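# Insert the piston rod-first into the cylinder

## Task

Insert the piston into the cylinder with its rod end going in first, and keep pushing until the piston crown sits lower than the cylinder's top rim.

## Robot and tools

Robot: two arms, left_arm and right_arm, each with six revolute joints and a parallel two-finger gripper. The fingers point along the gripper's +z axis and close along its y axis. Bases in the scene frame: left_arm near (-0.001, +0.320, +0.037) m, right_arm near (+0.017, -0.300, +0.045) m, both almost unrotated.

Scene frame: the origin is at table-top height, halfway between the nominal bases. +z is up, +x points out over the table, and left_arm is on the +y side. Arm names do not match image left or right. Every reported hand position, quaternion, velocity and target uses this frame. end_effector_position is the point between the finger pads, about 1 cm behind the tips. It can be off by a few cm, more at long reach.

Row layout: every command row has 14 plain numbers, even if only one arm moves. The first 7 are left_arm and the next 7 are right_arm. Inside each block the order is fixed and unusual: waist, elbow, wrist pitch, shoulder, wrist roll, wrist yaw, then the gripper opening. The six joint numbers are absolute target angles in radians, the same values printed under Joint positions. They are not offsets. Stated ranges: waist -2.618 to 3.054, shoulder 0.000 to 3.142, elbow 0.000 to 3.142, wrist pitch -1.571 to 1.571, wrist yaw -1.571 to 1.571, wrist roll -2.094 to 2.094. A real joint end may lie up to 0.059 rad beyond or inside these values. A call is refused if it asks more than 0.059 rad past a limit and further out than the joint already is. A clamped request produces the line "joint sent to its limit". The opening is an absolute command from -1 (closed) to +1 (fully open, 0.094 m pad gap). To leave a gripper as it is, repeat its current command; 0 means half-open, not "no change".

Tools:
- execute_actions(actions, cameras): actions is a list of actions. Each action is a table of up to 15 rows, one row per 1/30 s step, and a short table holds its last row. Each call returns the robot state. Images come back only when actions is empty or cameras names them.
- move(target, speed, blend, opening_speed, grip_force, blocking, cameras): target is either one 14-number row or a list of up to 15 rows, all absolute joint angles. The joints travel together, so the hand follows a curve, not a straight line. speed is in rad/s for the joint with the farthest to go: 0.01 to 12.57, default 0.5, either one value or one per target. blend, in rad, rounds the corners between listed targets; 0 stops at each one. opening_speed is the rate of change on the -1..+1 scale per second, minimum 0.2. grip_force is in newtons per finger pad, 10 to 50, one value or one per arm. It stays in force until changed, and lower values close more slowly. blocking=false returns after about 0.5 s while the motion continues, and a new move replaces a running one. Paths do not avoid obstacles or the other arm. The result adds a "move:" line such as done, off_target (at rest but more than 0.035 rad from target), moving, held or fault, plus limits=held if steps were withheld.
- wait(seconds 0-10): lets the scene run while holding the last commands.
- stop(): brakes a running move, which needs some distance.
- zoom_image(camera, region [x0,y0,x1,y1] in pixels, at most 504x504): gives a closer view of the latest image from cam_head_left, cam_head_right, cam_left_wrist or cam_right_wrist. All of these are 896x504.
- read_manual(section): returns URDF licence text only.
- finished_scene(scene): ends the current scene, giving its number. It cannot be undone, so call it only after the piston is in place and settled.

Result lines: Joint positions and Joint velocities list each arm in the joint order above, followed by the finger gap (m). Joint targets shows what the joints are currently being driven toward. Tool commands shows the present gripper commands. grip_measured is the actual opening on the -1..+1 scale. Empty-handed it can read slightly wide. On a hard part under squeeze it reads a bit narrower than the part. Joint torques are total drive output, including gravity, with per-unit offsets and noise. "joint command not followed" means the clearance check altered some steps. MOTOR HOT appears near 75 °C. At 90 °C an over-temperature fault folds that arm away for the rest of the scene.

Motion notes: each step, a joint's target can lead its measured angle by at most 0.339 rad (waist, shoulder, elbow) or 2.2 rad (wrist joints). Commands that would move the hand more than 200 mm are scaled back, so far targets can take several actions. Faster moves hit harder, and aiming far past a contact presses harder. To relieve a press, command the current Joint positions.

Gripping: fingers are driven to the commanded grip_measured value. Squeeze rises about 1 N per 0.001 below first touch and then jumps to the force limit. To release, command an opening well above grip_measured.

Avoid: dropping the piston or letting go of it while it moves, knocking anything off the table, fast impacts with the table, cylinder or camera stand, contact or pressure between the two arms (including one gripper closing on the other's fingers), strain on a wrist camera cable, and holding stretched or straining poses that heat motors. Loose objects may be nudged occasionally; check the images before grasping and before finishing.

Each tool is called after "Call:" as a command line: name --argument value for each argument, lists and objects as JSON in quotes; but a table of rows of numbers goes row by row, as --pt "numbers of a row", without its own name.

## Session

Call:
execute_actions --actions '[]'

Call:
zoom_image --camera "cam_head_left" --region '[240, 160, 480, 400]'

Call:
zoom_image --camera "cam_head_right" --region '[240, 160, 480, 400]'

Scene clock: 0.00 s.
left_arm: end_effector_position=(+0.4118, +0.3366, +0.1065) grip_measured=+1.000 end_effector_quat_wxyz=(+0.570, -0.068, +0.810, +0.117) | right_arm: end_effector_position=(+0.4404, -0.3018, +0.1298) grip_measured=+1.000 end_effector_quat_wxyz=(+0.579, +0.009, +0.815, -0.007)
Joint names: [waist, elbow, wrist pitch, shoulder, wrist roll, wrist yaw]
Joint positions: left_arm=[-0.121 0.424 0.988 1.767 -0.021 -0.389 0.094] | right_arm=[0.034 0.445 0.91 1.692 0.009 0.027 0.094]
Joint velocities: within noise
Joint torques (N m): no reading
Motor temperatures (°C): left_arm=[28 27 30 27 26 27 25] | right_arm=[29 29 28 28 28 29 28]
Heat: left arm: 30 °C; right arm: 29 °C.
Joint targets: left_arm=[-0.121 0.430 0.987 1.761 -0.023 -0.391] | right_arm=[0.034 0.452 0.910 1.685 0.009 0.028]
Tool commands: left_gripper/opening=+1.0 right_gripper/opening=+1.0
camera_calibration:
cam_left_wrist: T_world_to_cam=[[0.256411, -0.949809, -0.179211, 0.234667], [-0.836871, -0.125384, -0.532846, 0.449659], [0.483632, 0.286604, -0.827018, -0.0864949], [0, 0, 0, 1]] pos_world=[0.357967, 0.304059, 0.210121]
cam_right_wrist: T_world_to_cam=[[-0.00354405, -0.998819, -0.0484668, -0.29386], [-0.846659, 0.0287877, -0.531356, 0.458383], [0.532123, 0.0391517, -0.845761, 0.0109776], [0, 0, 0, 1]] pos_world=[0.381211, -0.307138, 0.238606]

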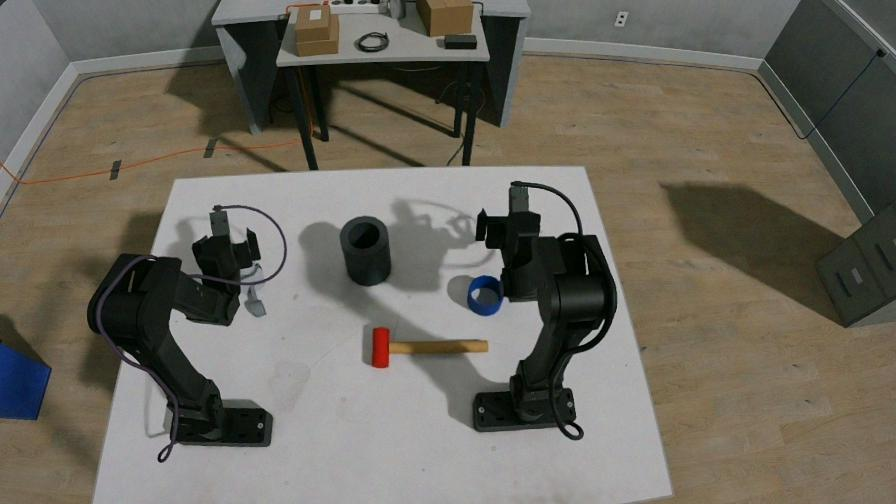

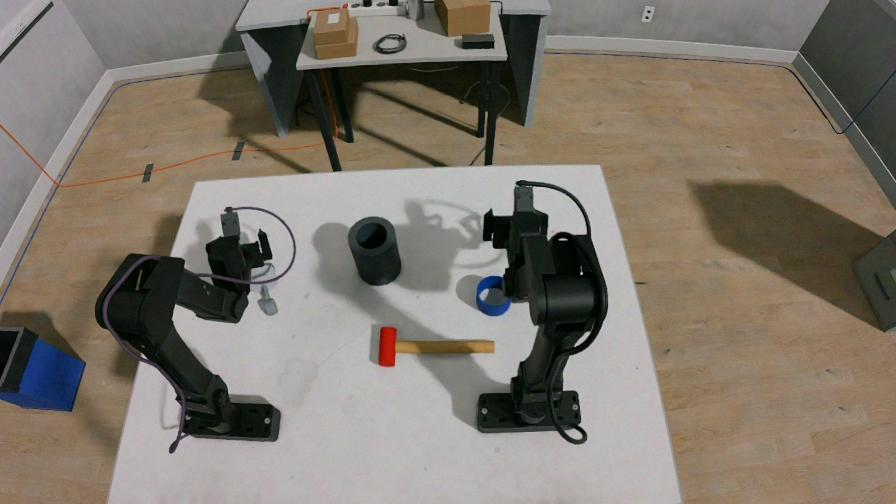

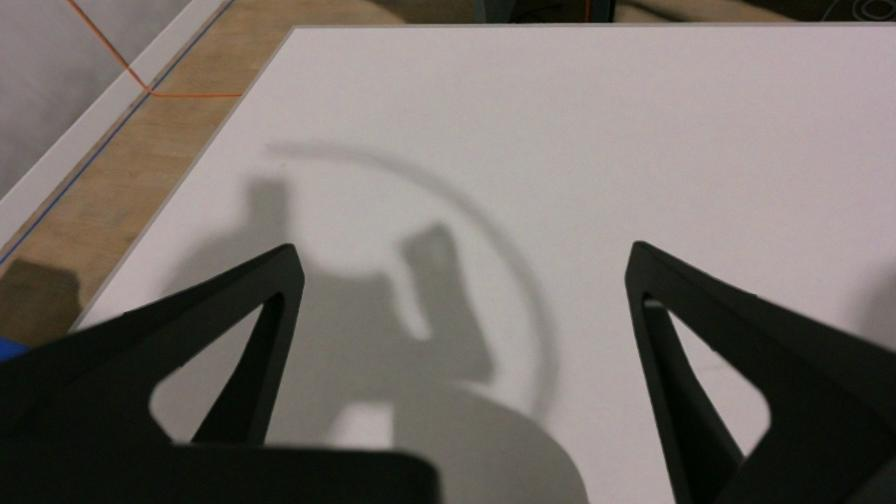

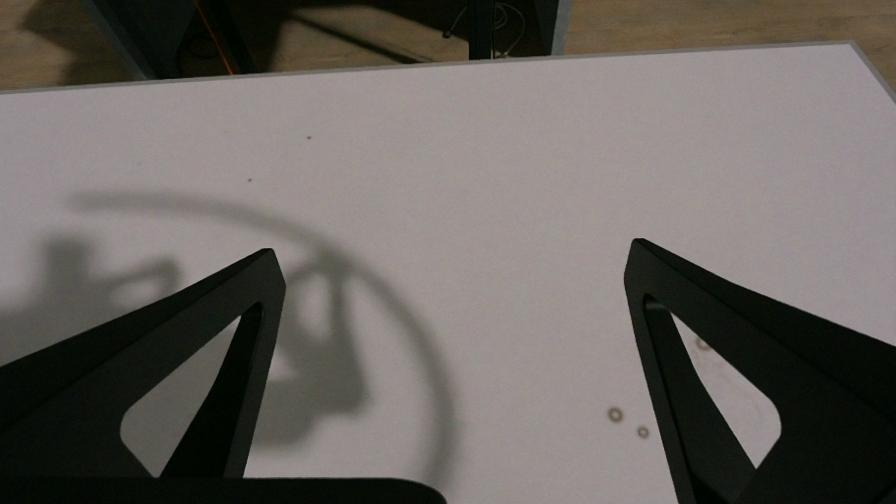

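Scaled by 2.100 from the camera's 896x504 image, which has a finer 1280x720 frame.

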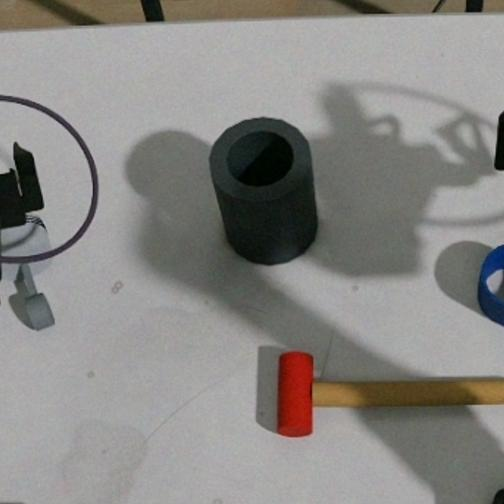

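Scaled by 2.100 from the camera's 896x504 image, which has a finer 1280x720 frame.

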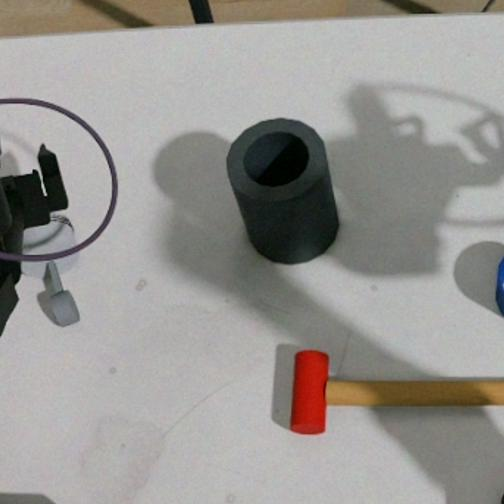

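Call:
move --target '[-0.140, 0.777, -0.446, 1.194, 0.0, 0.0, 1.0, 0.232, 0.603, -0.553, 0.905, 0.0, 0.0, 1.0]' --speed 1.0 --cameras '["cam_left_wrist", "cam_right_wrist"]'

Call:
zoom_image --camera "cam_left_wrist" --region '[300, 40, 600, 340]'

Scene clock: 6.40 s.
left_arm: end_effector_position=(+0.3270, +0.2771, +0.1528) grip_measured=+1.000 end_effector_quat_wxyz=(+0.333, +0.059, +0.941, -0.018) | right_arm: end_effector_position=(+0.2788, -0.2481, +0.1507) grip_measured=+1.000 end_effector_quat_wxyz=(+0.330, -0.090, +0.939, +0.030)
Joint names: [waist, elbow, wrist pitch, shoulder, wrist roll, wrist yaw]
Joint positions: left_arm=[-0.134 0.752 -0.431 1.212 -0.009 -0.015 0.094] | right_arm=[0.226 0.571 -0.549 0.918 0.004 0.007 0.094]
Joint torques (N m): left_arm=[-0.57 8.66 0.89 -4.22 0.1 0.12] | right_arm=[0.65 8.64 1.42 -2.43 -0.02 -0.09]
Heat: left arm: 31 °C; right arm: 29 °C.
Joint targets: left_arm=[-0.140 0.777 -0.446 1.194 0.000 0.000] | right_arm=[0.232 0.603 -0.553 0.905 0.000 0.000]
move: done
camera_calibration:
cam_left_wrist: T_world_to_cam=[[-0.143846, -0.986925, -0.0727118, 0.333102], [-0.989412, 0.144863, -0.00888625, 0.290742], [0.0193033, 0.0706637, -0.997313, 0.247501], [0, 0, 0, 1]] pos_world=[0.330801, 0.26914, 0.27364]
cam_right_wrist: T_world_to_cam=[[0.180275, -0.982428, -0.0483278, -0.28697], [-0.983585, -0.180442, -0.00092157, 0.237378], [-0.00781499, 0.0477007, -0.998831, 0.288316], [0, 0, 0, 1]] pos_world=[0.287468, -0.252848, 0.27433]
Images, in order (width x height): cam_left_wrist 896x504, cam_right_wrist 896x504.

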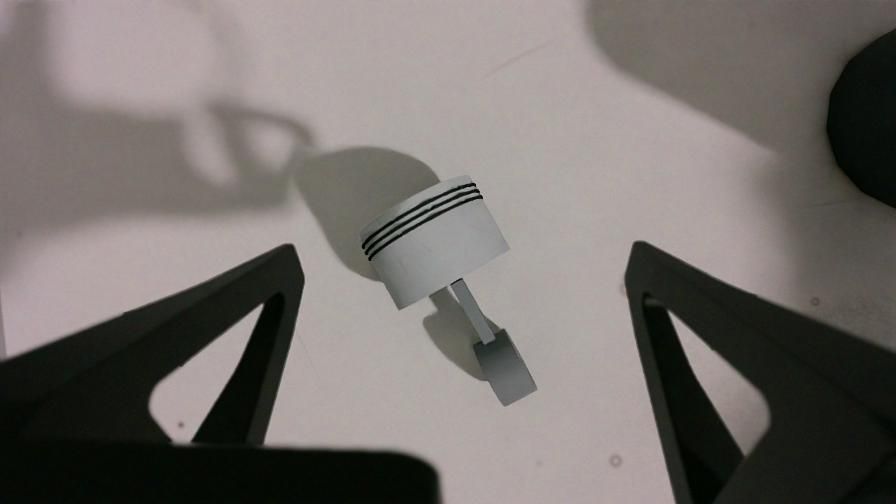

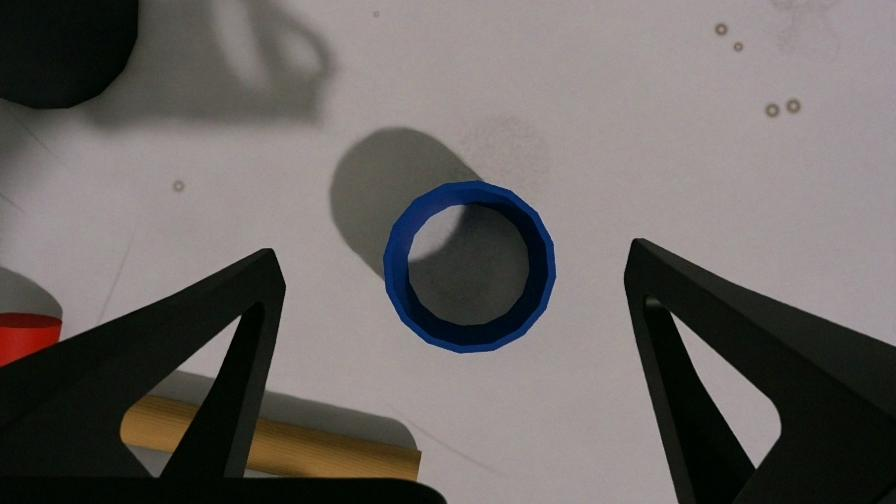

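Scaled by 1.680 from the camera's 896x504 image, which has a finer 1280x720 frame.

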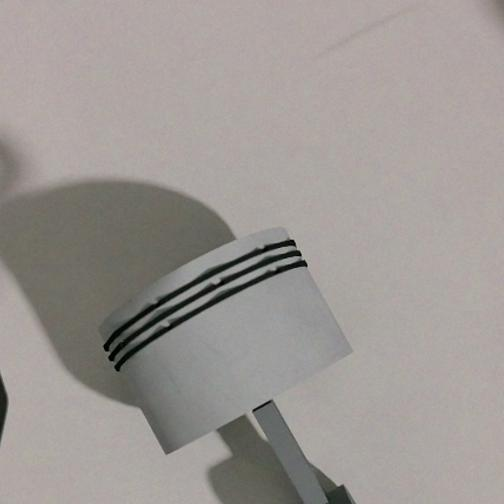

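Call:
move --pt "0.002 1.788 -1.434 2.15 -0.3575 0.0933 1.0 0.217 0.465 -0.40 0.945 0.0 0.0 1.0" --pt "0.002 1.59 -1.193 2.218 -0.3575 0.0933 1.0 0.214 0.214 0.123 1.23 0.0 0.0 1.0" --speed '[1.0, 0.6]' --blend '[0.04, 0]' --grip_force '[35, 30]' --cameras '["cam_left_wrist", "cam_right_wrist"]'

Scene clock: 14.50 s.
left_arm: end_effector_position=(+0.3485, +0.3039, +0.0378) grip_measured=+1.000 end_effector_quat_wxyz=(-0.127, -0.174, +0.976, -0.018) | right_arm: end_effector_position=(+0.2820, -0.2487, +0.0423) grip_measured=+1.000 end_effector_quat_wxyz=(+0.331, -0.088, +0.939, +0.029)
Joint names: [waist, elbow, wrist pitch, shoulder, wrist roll, wrist yaw]
Joint positions: left_arm=[0 1.596 -1.215 2.197 -0.349 0.081 0.094] | right_arm=[0.221 0.223 0.109 1.227 0.004 0.007 0.094]
Joint torques (N m): left_arm=[0.18 4.64 -0.16 -8.38 -0.08 0.16] | right_arm=[-0.61 4.21 1.62 -2.13 -0.03 -0.07]
Heat: left arm: 31 °C; right arm: 30 °C.
Joint targets: left_arm=[0.002 1.590 -1.193 2.218 -0.358 0.093] | right_arm=[0.214 0.214 0.123 1.230 0.000 0.000]
grip_force (N): 35, 30
move: done
camera_calibration:
cam_left_wrist: T_world_to_cam=[[0.281023, -0.9592, -0.0310167, 0.19611], [-0.567174, -0.192067, 0.800889, 0.231827], [-0.77417, -0.207477, -0.598008, 0.476497], [0, 0, 0, 1]] pos_world=[0.445264, 0.331496, 0.105364]
cam_right_wrist: T_world_to_cam=[[0.175642, -0.983253, -0.0486204, -0.292273], [-0.984433, -0.175749, -0.00209297, 0.241819], [-0.00648707, 0.0482312, -0.998815, 0.179847], [0, 0, 0, 1]] pos_world=[0.290556, -0.253553, 0.16593]
Images, in order (width x height): cam_left_wrist 896x504, cam_right_wrist 896x504.

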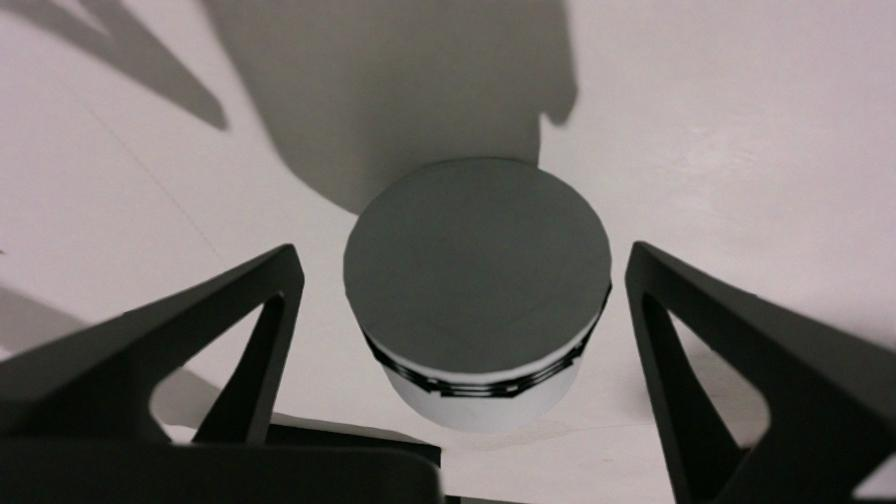

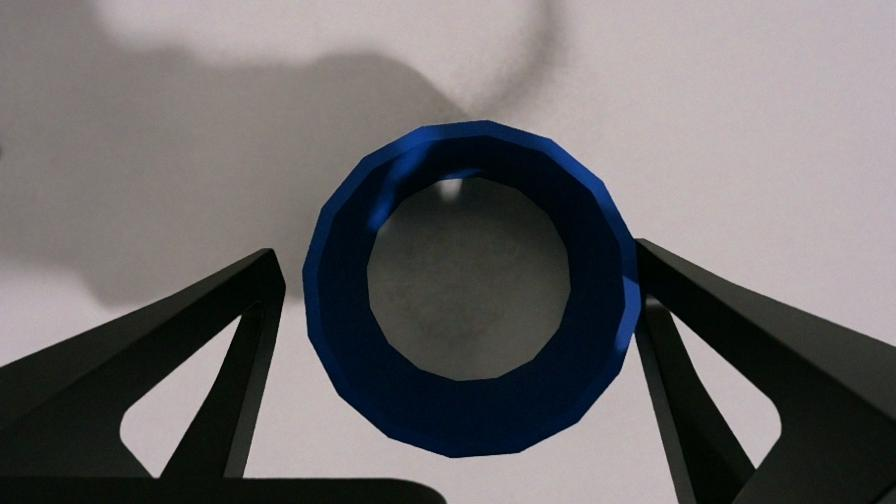

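Call:
move --target '[-0.024, 1.553, -1.178, 2.163, -0.3575, 0.0933, 1.0, 0.1976, 0.214, 0.123, 1.23, 0.0, 0.0, 1.0]' --speed 0.3 --cameras '["cam_left_wrist", "cam_right_wrist"]'

Scene clock: 17.73 s.
left_arm: end_effector_position=(+0.3399, +0.2972, +0.0308) grip_measured=+1.000 end_effector_quat_wxyz=(-0.137, -0.165, +0.977, -0.015) | right_arm: end_effector_position=(+0.2829, -0.2529, +0.0423) grip_measured=+1.000 end_effector_quat_wxyz=(+0.331, -0.080, +0.940, +0.027)
Joint names: [waist, elbow, wrist pitch, shoulder, wrist roll, wrist yaw]
Joint positions: left_arm=[-0.02 1.561 -1.2 2.197 -0.349 0.082 0.094] | right_arm=[0.205 0.223 0.109 1.227 0.004 0.006 0.094]
Joint torques (N m): left_arm=[-0.42 4.41 -0.2 -12.3 -0.08 0.15] | right_arm=[-0.62 4.21 1.61 -2.09 -0.01 -0.09]
Heat: left arm: 31 °C; right arm: 30 °C.
Joint targets: left_arm=[-0.024 1.553 -1.178 2.163 -0.357 0.093] | right_arm=[0.198 0.214 0.123 1.230 0.000 0.000]
grip_force (N): 35, 30
move: done
camera_calibration:
cam_left_wrist: T_world_to_cam=[[0.261792, -0.964446, -0.0361943, 0.200144], [-0.554113, -0.180904, 0.812547, 0.223123], [-0.790205, -0.192662, -0.581771, 0.464692], [0, 0, 0, 1]] pos_world=[0.438441, 0.32292, 0.0962905]
cam_right_wrist: T_world_to_cam=[[0.160022, -0.985882, -0.0492801, -0.292768], [-0.987098, -0.160098, -0.00243181, 0.246674], [-0.00549218, 0.0490335, -0.998782, 0.179976], [0, 0, 0, 1]] pos_world=[0.291329, -0.257967, 0.165929]
Images, in order (width x height): cam_left_wrist 896x504, cam_right_wrist 896x504.

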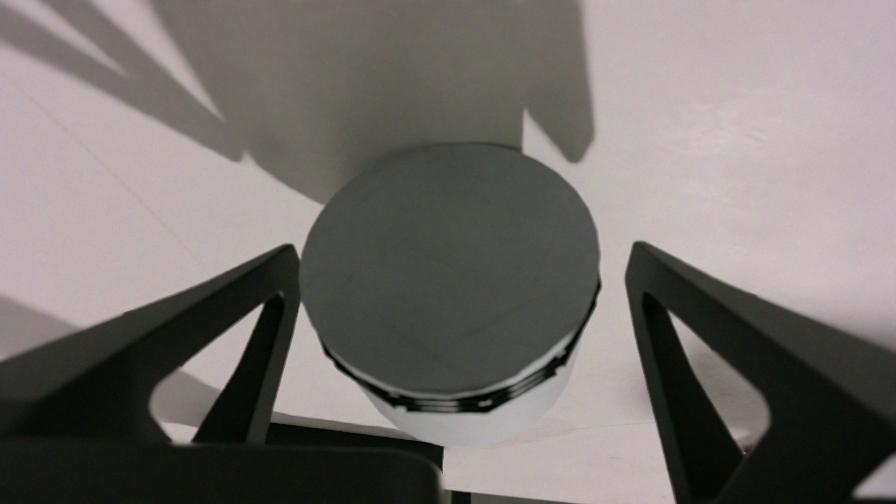

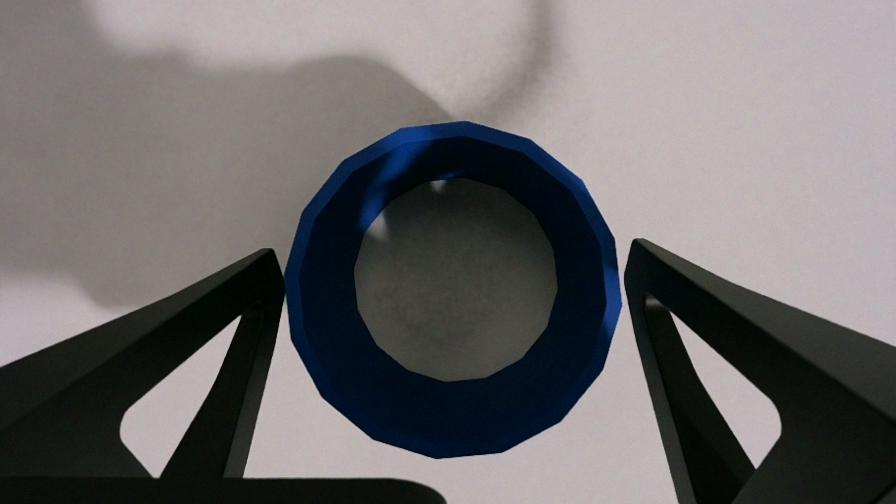

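Call:
move --pt "-0.008 1.553 -1.178 2.138 -0.3575 0.0933 1.0 0.1976 0.214 0.123 1.23 0.0 0.0 1.0" --pt "-0.008 1.553 -1.178 2.138 -0.3575 0.0933 0.3 0.1976 0.214 0.123 1.23 0.0 0.0 0.5" --speed 0.3 --grip_force '[35, 30]' --cameras '["cam_left_wrist", "cam_right_wrist"]'

Scene clock: 21.73 s.
left_arm: end_effector_position=(+0.3423, +0.2991, +0.0363) grip_measured=+0.449 end_effector_quat_wxyz=(-0.129, -0.169, +0.977, -0.018) | right_arm: end_effector_position=(+0.2829, -0.2529, +0.0423) grip_measured=+0.736 end_effector_quat_wxyz=(+0.331, -0.081, +0.940, +0.027)
Joint names: [waist, elbow, wrist pitch, shoulder, wrist roll, wrist yaw]
Joint positions: left_arm=[-0.013 1.561 -1.199 2.18 -0.35 0.083 0.068] | right_arm=[0.205 0.223 0.109 1.227 0.003 0.006 0.082]
Joint torques (N m): left_arm=[0.44 4.48 -0.16 -12.83 -0.07 0.14] | right_arm=[-0.54 4.18 1.61 -2.11 -0.05 -0.06]
Heat: left arm: 31 °C; right arm: 30 °C.
Joint targets: left_arm=[-0.008 1.553 -1.178 2.138 -0.358 0.093] | right_arm=[0.198 0.214 0.123 1.230 0.000 0.000]
grip_force (N): 35, 30
move: off_target (left_arm); target 2's new numbers were sent with left_arm's shoulder 0.042 rad from that target; left_arm: the shoulder is farthest, 0.042 rad from its target
camera_calibration:
cam_left_wrist: T_world_to_cam=[[0.270432, -0.962269, -0.030077, 0.19779], [-0.566971, -0.184433, 0.802825, 0.226097], [-0.778081, -0.200057, -0.595455, 0.46878], [0, 0, 0, 1]] pos_world=[0.43945, 0.32581, 0.10357]
cam_right_wrist: T_world_to_cam=[[0.16033, -0.985848, -0.0489662, -0.292899], [-0.987049, -0.160401, -0.0024955, 0.246592], [-0.00539405, 0.0487321, -0.998797, 0.179872], [0, 0, 0, 1]] pos_world=[0.291329, -0.257966, 0.165929]
Images, in order (width x height): cam_left_wrist 896x504, cam_right_wrist 896x504.

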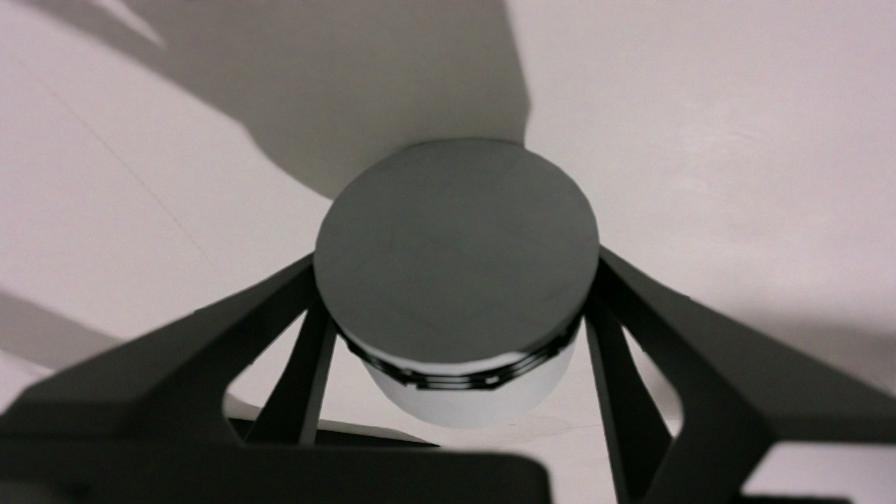

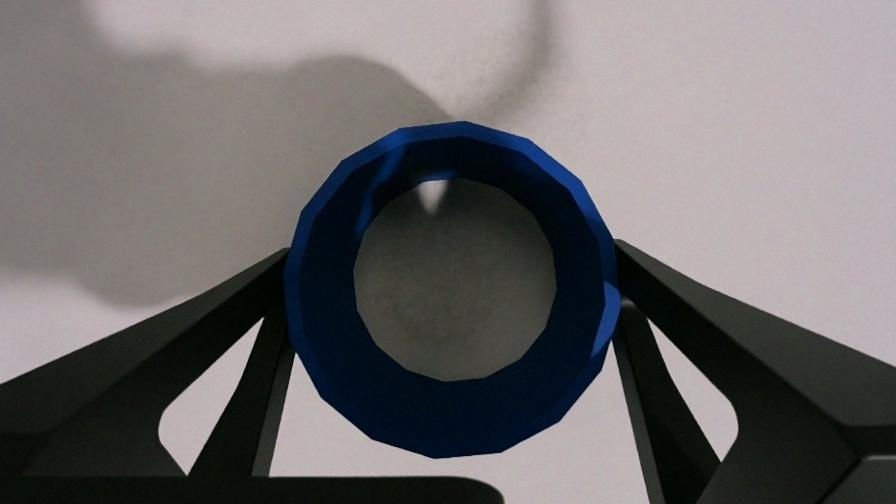

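Call:
move --pt "-0.012 1.71 -1.385 2.11 -0.3575 0.0933 0.3 0.20 0.60 -0.50 0.92 0.0 0.0 0.5" --pt "-0.08 1.53 -1.20 1.70 -0.2 0.05 0.3 0.475 1.03 -0.48 1.35 0.0 0.0 0.5" --pt "-0.294 1.392 -0.65 1.325 0.0 0.0 0.3 0.75 1.43 -0.475 1.777 0.0 0.0 0.5" --speed 0.8 --blend '[0.1, 0.1, 0]' --cameras '["cam_left_wrist", "cam_right_wrist", "cam_head_left"]'

Call:
zoom_image --camera "cam_right_wrist" --region '[290, 60, 640, 410]'

Scene clock: 27.63 s.
left_arm: end_effector_position=(+0.3779, +0.2014, +0.3157) grip_measured=+0.438 end_effector_quat_wxyz=(+0.410, +0.133, +0.899, -0.069) | right_arm: end_effector_position=(+0.3753, +0.0196, +0.1900) grip_measured=+0.736 end_effector_quat_wxyz=(+0.311, -0.334, +0.882, +0.120)
Joint names: [waist, elbow, wrist pitch, shoulder, wrist roll, wrist yaw]
Joint positions: left_arm=[-0.293 1.383 -0.737 1.358 -0.01 0.012 0.068] | right_arm=[0.754 1.386 -0.502 1.774 0.003 -0.002 0.082]
Joint torques (N m): left_arm=[-0.09 7.41 2.02 -6.61 0.11 -0.15] | right_arm=[-0.35 9.63 1.77 -8.94 -0.01 0.01]
Heat: left arm: 31 °C; right arm: 31 °C.
Joint targets: left_arm=[-0.294 1.392 -0.650 1.325 0.000 0.000] | right_arm=[0.750 1.430 -0.475 1.777 0.000 0.000]
grip_force (N): 35, 30
move: off_target (left_arm, right_arm); left_arm: the wrist pitch is farthest, 0.087 rad from its target; right_arm: the elbow is farthest, 0.044 rad from its target
camera_calibration:
cam_left_wrist: T_world_to_cam=[[-0.305804, -0.950549, -0.0542307, 0.325547], [-0.932162, 0.31051, -0.186166, 0.354543], [0.193799, -0.00637859, -0.981021, 0.358748], [0, 0, 0, 1]] pos_world=[0.36052, 0.201647, 0.435598]
cam_right_wrist: T_world_to_cam=[[0.655402, -0.753276, -0.0549859, -0.221014], [-0.754615, -0.656142, -0.00581701, 0.305009], [-0.0316967, 0.0453056, -0.99847, 0.324495], [0, 0, 0, 1]] pos_world=[0.385303, 0.0189434, 0.31362]
Images, in order (width x height): cam_head_left 896x504, cam_left_wrist 896x504, cam_right_wrist 896x504.

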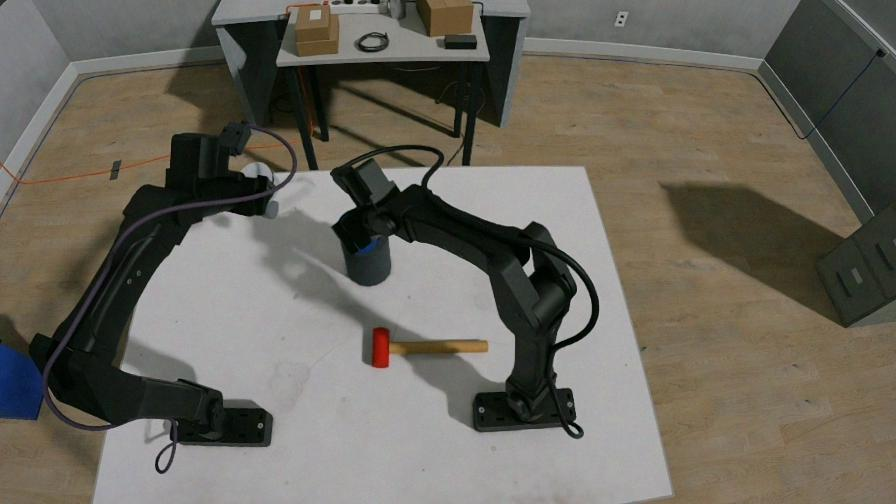

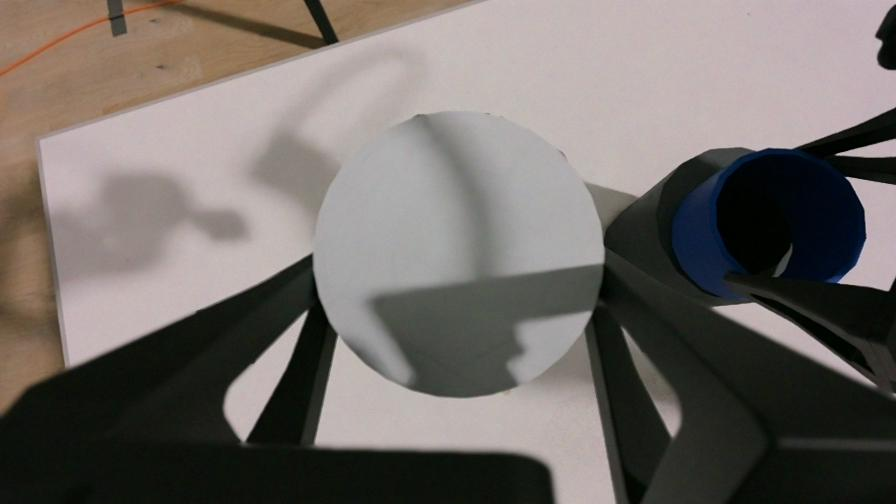

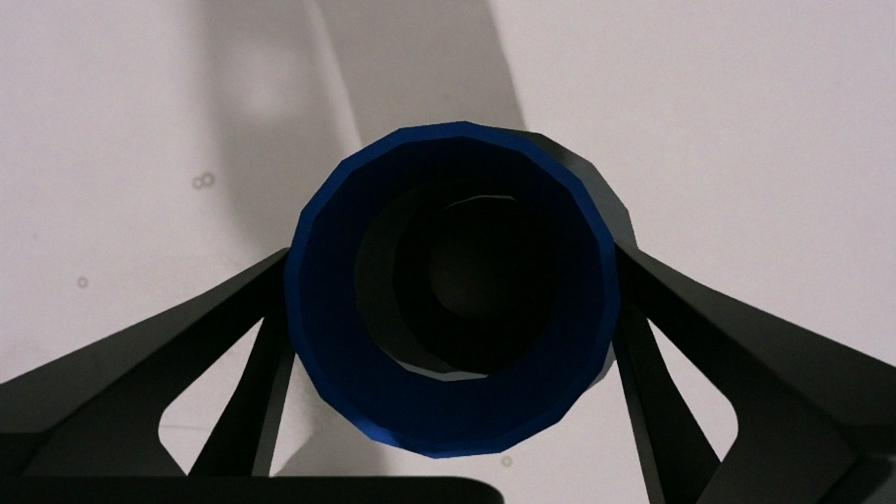

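Scaled by 1.440 from the camera's 896x504 image, which has a finer 1280x720 frame.

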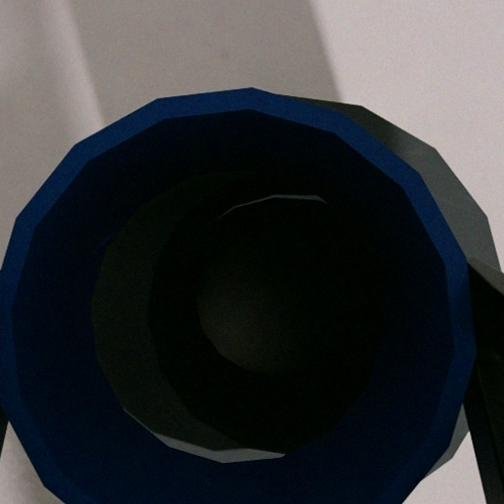

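Call:
move --target '[-0.294, 1.392, -0.65, 1.325, 0.0, 0.0, 0.3, 0.7244, 1.366, -0.452, 1.785, 0.0, 0.0, 0.5]' --speed 0.15 --grip_force '[50, 30]' --cameras '["cam_right_wrist"]'

Call:
zoom_image --camera "cam_right_wrist" --region '[330, 150, 590, 410]'

Scene clock: 31.43 s.
left_arm: end_effector_position=(+0.3779, +0.2014, +0.3157) grip_measured=+0.428 end_effector_quat_wxyz=(+0.410, +0.134, +0.899, -0.069) | right_arm: end_effector_position=(+0.3826, +0.0099, +0.1846) grip_measured=+0.736 end_effector_quat_wxyz=(+0.310, -0.323, +0.887, +0.115)
Joint names: [waist, elbow, wrist pitch, shoulder, wrist roll, wrist yaw]
Joint positions: left_arm=[-0.293 1.383 -0.737 1.358 -0.009 0.012 0.067] | right_arm=[0.729 1.373 -0.491 1.778 0.003 -0.002 0.082]
Joint torques (N m): left_arm=[-0.08 7.39 2.02 -6.61 0.1 -0.15] | right_arm=[-0.46 5.65 1.92 -8.59 -0.04 0.01]
Heat: left arm: 33 °C; right arm: 31 °C.
Joint targets: left_arm=[-0.294 1.392 -0.650 1.325 0.000 0.000] | right_arm=[0.724 1.366 -0.452 1.785 0.000 0.000]
grip_force (N): 50, 30
move: off_target (left_arm, right_arm); left_arm: the wrist pitch is farthest, 0.087 rad from its target; right_arm: the wrist pitch is farthest, 0.039 rad from its target
camera_calibration:
cam_right_wrist: T_world_to_cam=[[0.635994, -0.769731, -0.0550061, -0.225792], [-0.770888, -0.636971, 0.000277422, 0.309086], [-0.0352508, 0.0422271, -0.998486, 0.321109], [0, 0, 0, 1]] pos_world=[0.393193, 0.00951997, 0.308117]
Images, in order (width x height): cam_right_wrist 896x504.

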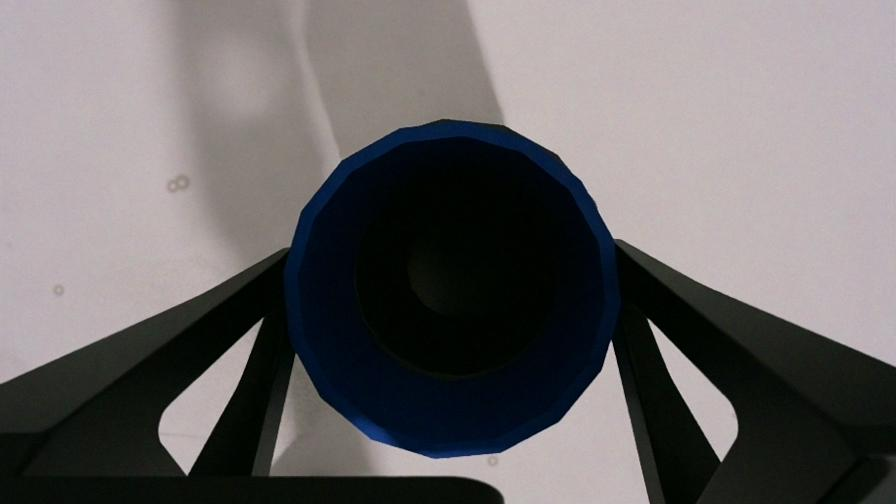

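Scaled by 1.938 from the camera's 896x504 image, which has a finer 1280x720 frame.

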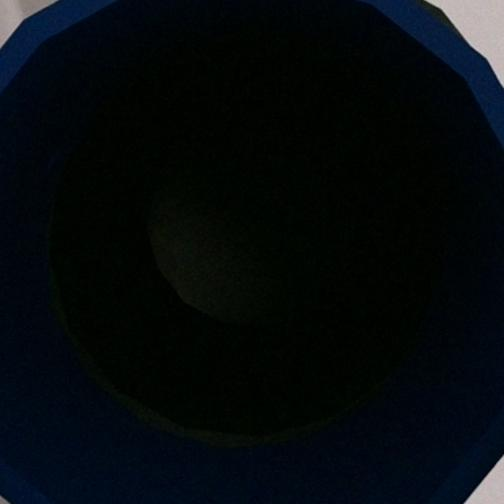

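Call:
move --pt "-0.294 1.392 -0.65 1.325 0.0 0.0 0.3 0.723 1.346 -0.4236 1.791 0.0 0.0 0.5" --speed 0.12 --cameras '["cam_right_wrist"]'

Call:
zoom_image --camera "cam_right_wrist" --region '[330, 150, 590, 410]'

Scene clock: 34.07 s.
left_arm: end_effector_position=(+0.3779, +0.2014, +0.3157) grip_measured=+0.428 end_effector_quat_wxyz=(+0.410, +0.134, +0.899, -0.069) | right_arm: end_effector_position=(+0.3852, +0.0121, +0.1840) grip_measured=+0.736 end_effector_quat_wxyz=(+0.319, -0.322, +0.883, +0.118)
Joint names: [waist, elbow, wrist pitch, shoulder, wrist roll, wrist yaw]
Joint positions: left_arm=[-0.293 1.383 -0.737 1.358 -0.009 0.012 0.067] | right_arm=[0.729 1.358 -0.455 1.778 0.002 -0.002 0.082]
Joint torques (N m): left_arm=[-0.08 7.39 2.03 -6.6 0.1 -0.15] | right_arm=[-0.49 5.27 1.83 -8.02 -0.02 0.01]
Heat: left arm: 34 °C; right arm: 31 °C.
Joint targets: left_arm=[-0.294 1.392 -0.650 1.325 0.000 0.000] | right_arm=[0.723 1.346 -0.424 1.791 0.000 0.000]
grip_force (N): 50, 30
move: off_target (left_arm); left_arm: the wrist pitch is farthest, 0.087 rad from its target
camera_calibration:
cam_right_wrist: T_world_to_cam=[[0.637284, -0.768683, -0.0547337, -0.226334], [-0.770388, -0.637251, -0.0203247, 0.316003], [-0.0192559, 0.0551188, -0.998294, 0.314228], [0, 0, 0, 1]] pos_world=[0.393735, 0.0100739, 0.307726]
Images, in order (width x height): cam_right_wrist 896x504.

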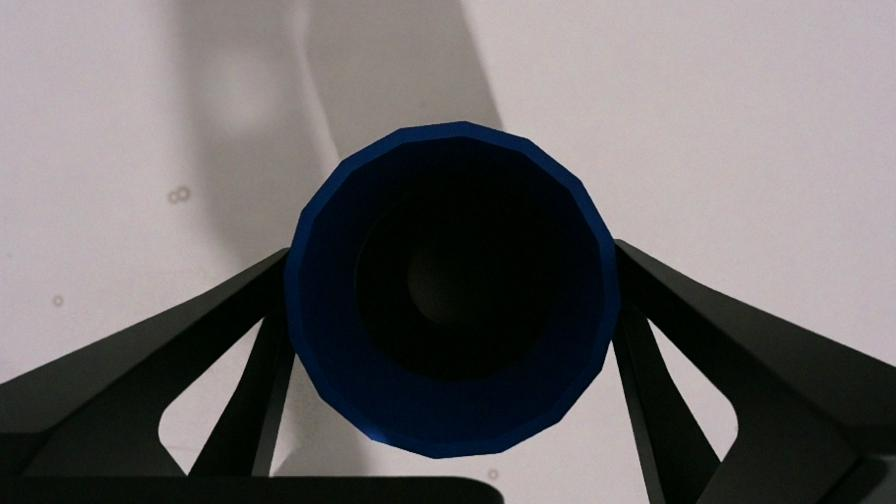

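Scaled by 1.938 from the camera's 896x504 image, which has a finer 1280x720 frame.

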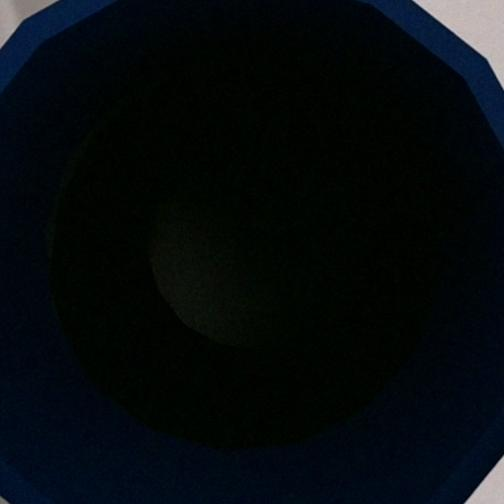

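Call:
move --pt "-0.294 1.392 -0.65 1.325 0.0 0.0 0.3 0.723 1.341 -0.452 1.799 0.0 0.0 0.5" --speed 0.1 --cameras '[]'

Scene clock: 36.00 s.
left_arm: end_effector_position=(+0.3779, +0.2014, +0.3157) grip_measured=+0.428 end_effector_quat_wxyz=(+0.410, +0.134, +0.899, -0.069) | right_arm: end_effector_position=(+0.3852, +0.0121, +0.1837) grip_measured=+0.736 end_effector_quat_wxyz=(+0.319, -0.323, +0.883, +0.118)
Joint names: [waist, elbow, wrist pitch, shoulder, wrist roll, wrist yaw]
Joint positions: left_arm=[-0.293 1.383 -0.737 1.358 -0.009 0.012 0.067] | right_arm=[0.729 1.358 -0.455 1.779 0.001 -0.002 0.082]
Joint torques (N m): left_arm=[-0.09 7.41 2.03 -6.61 0.1 -0.15] | right_arm=[-0.61 4.88 1.51 -7.49 0.02 0.04]
Motor temperatures (°C): left_arm=[28 28 35 30 26 27 26] | right_arm=[29 30 31 29 28 29 28]
Heat: left arm: 35 °C; right arm: 31 °C.
Joint targets: left_arm=[-0.294 1.392 -0.650 1.325 0.000 0.000] | right_arm=[0.723 1.341 -0.452 1.799 0.000 0.000]
grip_force (N): 50, 30
move: off_target (left_arm); left_arm: the wrist pitch is farthest, 0.087 rad from its target
No camera images: "cameras" was empty.

Call:
move --pt "-0.294 1.392 -0.65 1.325 0.0 0.0 0.3 0.723 1.352 -0.472 1.795 0.0 0.0 0.5" --speed 0.1 --cameras '["cam_right_wrist"]'

Call:
zoom_image --camera "cam_right_wrist" --region '[330, 150, 590, 410]'

Scene clock: 38.77 s.
left_arm: end_effector_position=(+0.3779, +0.2014, +0.3157) grip_measured=+0.428 end_effector_quat_wxyz=(+0.410, +0.134, +0.899, -0.069) | right_arm: end_effector_position=(+0.3849, +0.0119, +0.1834) grip_measured=+0.736 end_effector_quat_wxyz=(+0.318, -0.324, +0.883, +0.117)
Joint names: [waist, elbow, wrist pitch, shoulder, wrist roll, wrist yaw]
Joint positions: left_arm=[-0.293 1.383 -0.737 1.358 -0.009 0.012 0.067] | right_arm=[0.729 1.358 -0.457 1.779 -0.001 -0.002 0.082]
Joint torques (N m): left_arm=[-0.08 7.41 2.02 -6.6 0.1 -0.15] | right_arm=[-0.47 5.74 1.28 -7.75 0.01 0.01]
Heat: left arm: 36 °C; right arm: 31 °C.
Joint targets: left_arm=[-0.294 1.392 -0.650 1.325 0.000 0.000] | right_arm=[0.723 1.352 -0.472 1.795 0.000 0.000]
grip_force (N): 50, 30
move: off_target (left_arm); left_arm: the wrist pitch is farthest, 0.087 rad from its target
camera_calibration:
cam_right_wrist: T_world_to_cam=[[0.639082, -0.767327, -0.052749, -0.227409], [-0.768882, -0.639136, -0.0180549, 0.314706], [-0.0198597, 0.0520963, -0.998445, 0.313931], [0, 0, 0, 1]] pos_world=[0.393539, 0.0102882, 0.307129]
Images, in order (width x height): cam_right_wrist 896x504.

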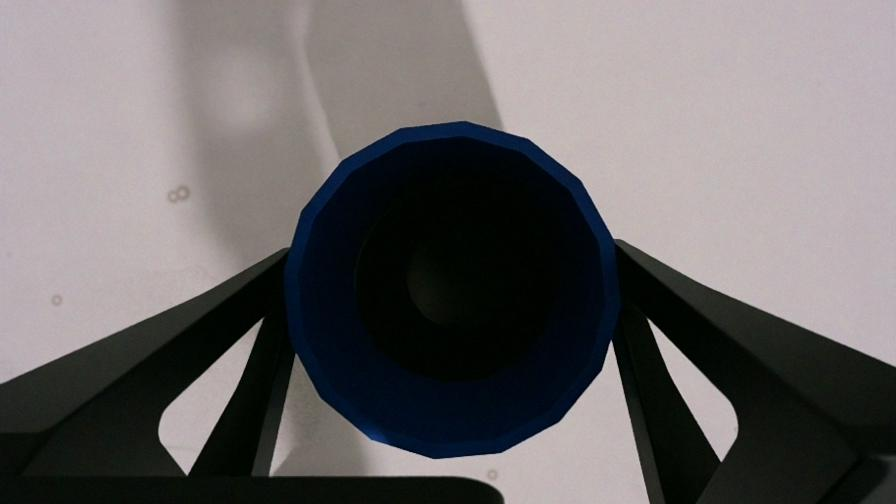

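Scaled by 1.938 from the camera's 896x504 image, which has a finer 1280x720 frame.

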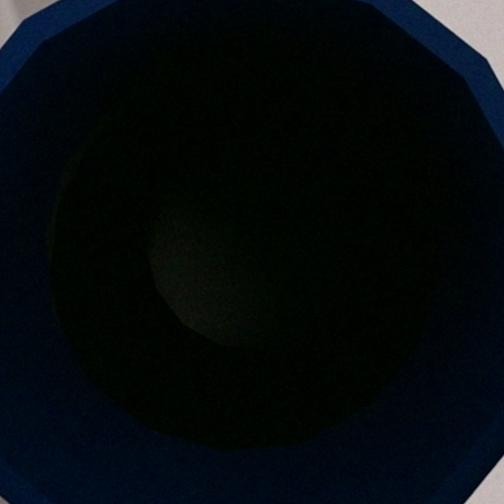

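Call:
move --pt "-0.294 1.392 -0.65 1.325 0.0 0.0 0.3 0.722 1.360 -0.490 1.792 0.0 0.0 0.5" --speed 0.1 --cameras '["cam_right_wrist"]'

Call:
zoom_image --camera "cam_right_wrist" --region '[330, 150, 590, 410]'

Scene clock: 40.97 s.
left_arm: end_effector_position=(+0.3779, +0.2014, +0.3157) grip_measured=+0.428 end_effector_quat_wxyz=(+0.410, +0.134, +0.899, -0.069) | right_arm: end_effector_position=(+0.3847, +0.0117, +0.1831) grip_measured=+0.736 end_effector_quat_wxyz=(+0.318, -0.324, +0.883, +0.117)
Joint names: [waist, elbow, wrist pitch, shoulder, wrist roll, wrist yaw]
Joint positions: left_arm=[-0.293 1.383 -0.737 1.358 -0.009 0.012 0.067] | right_arm=[0.729 1.358 -0.459 1.779 -0.002 -0.002 0.082]
Joint torques (N m): left_arm=[-0.08 7.42 2.02 -6.6 0.11 -0.15] | right_arm=[-0.64 6.39 1.11 -8.08 0.04 -0.01]
Heat: left arm: 37 °C; right arm: 31 °C.
Joint targets: left_arm=[-0.294 1.392 -0.650 1.325 0.000 0.000] | right_arm=[0.722 1.360 -0.490 1.792 0.000 0.000]
grip_force (N): 50, 30
move: off_target (left_arm); left_arm: the wrist pitch is farthest, 0.087 rad from its target
camera_calibration:
cam_right_wrist: T_world_to_cam=[[0.639956, -0.766666, -0.0517618, -0.22801], [-0.768131, -0.640089, -0.0161355, 0.313758], [-0.0207616, 0.0500859, -0.998529, 0.314032], [0, 0, 0, 1]] pos_world=[0.393444, 0.0102971, 0.30683]
Images, in order (width x height): cam_right_wrist 896x504.

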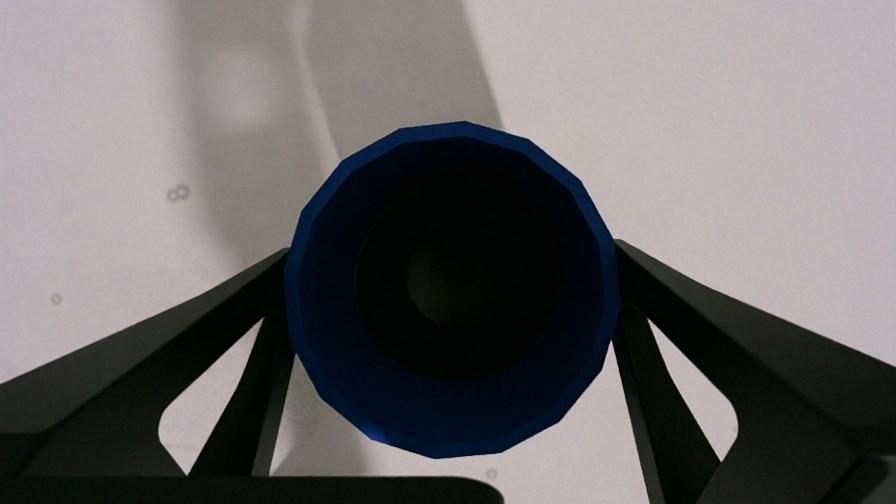

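Scaled by 1.938 from the camera's 896x504 image, which has a finer 1280x720 frame.

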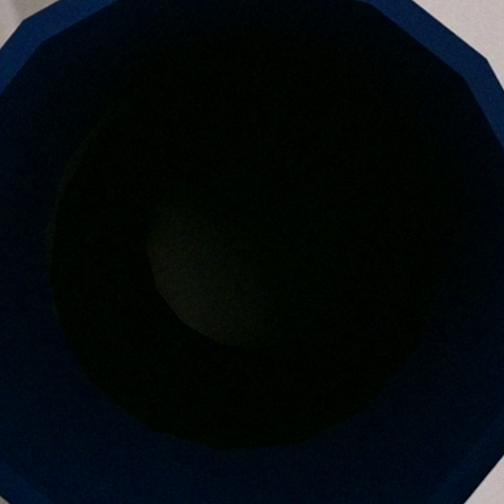

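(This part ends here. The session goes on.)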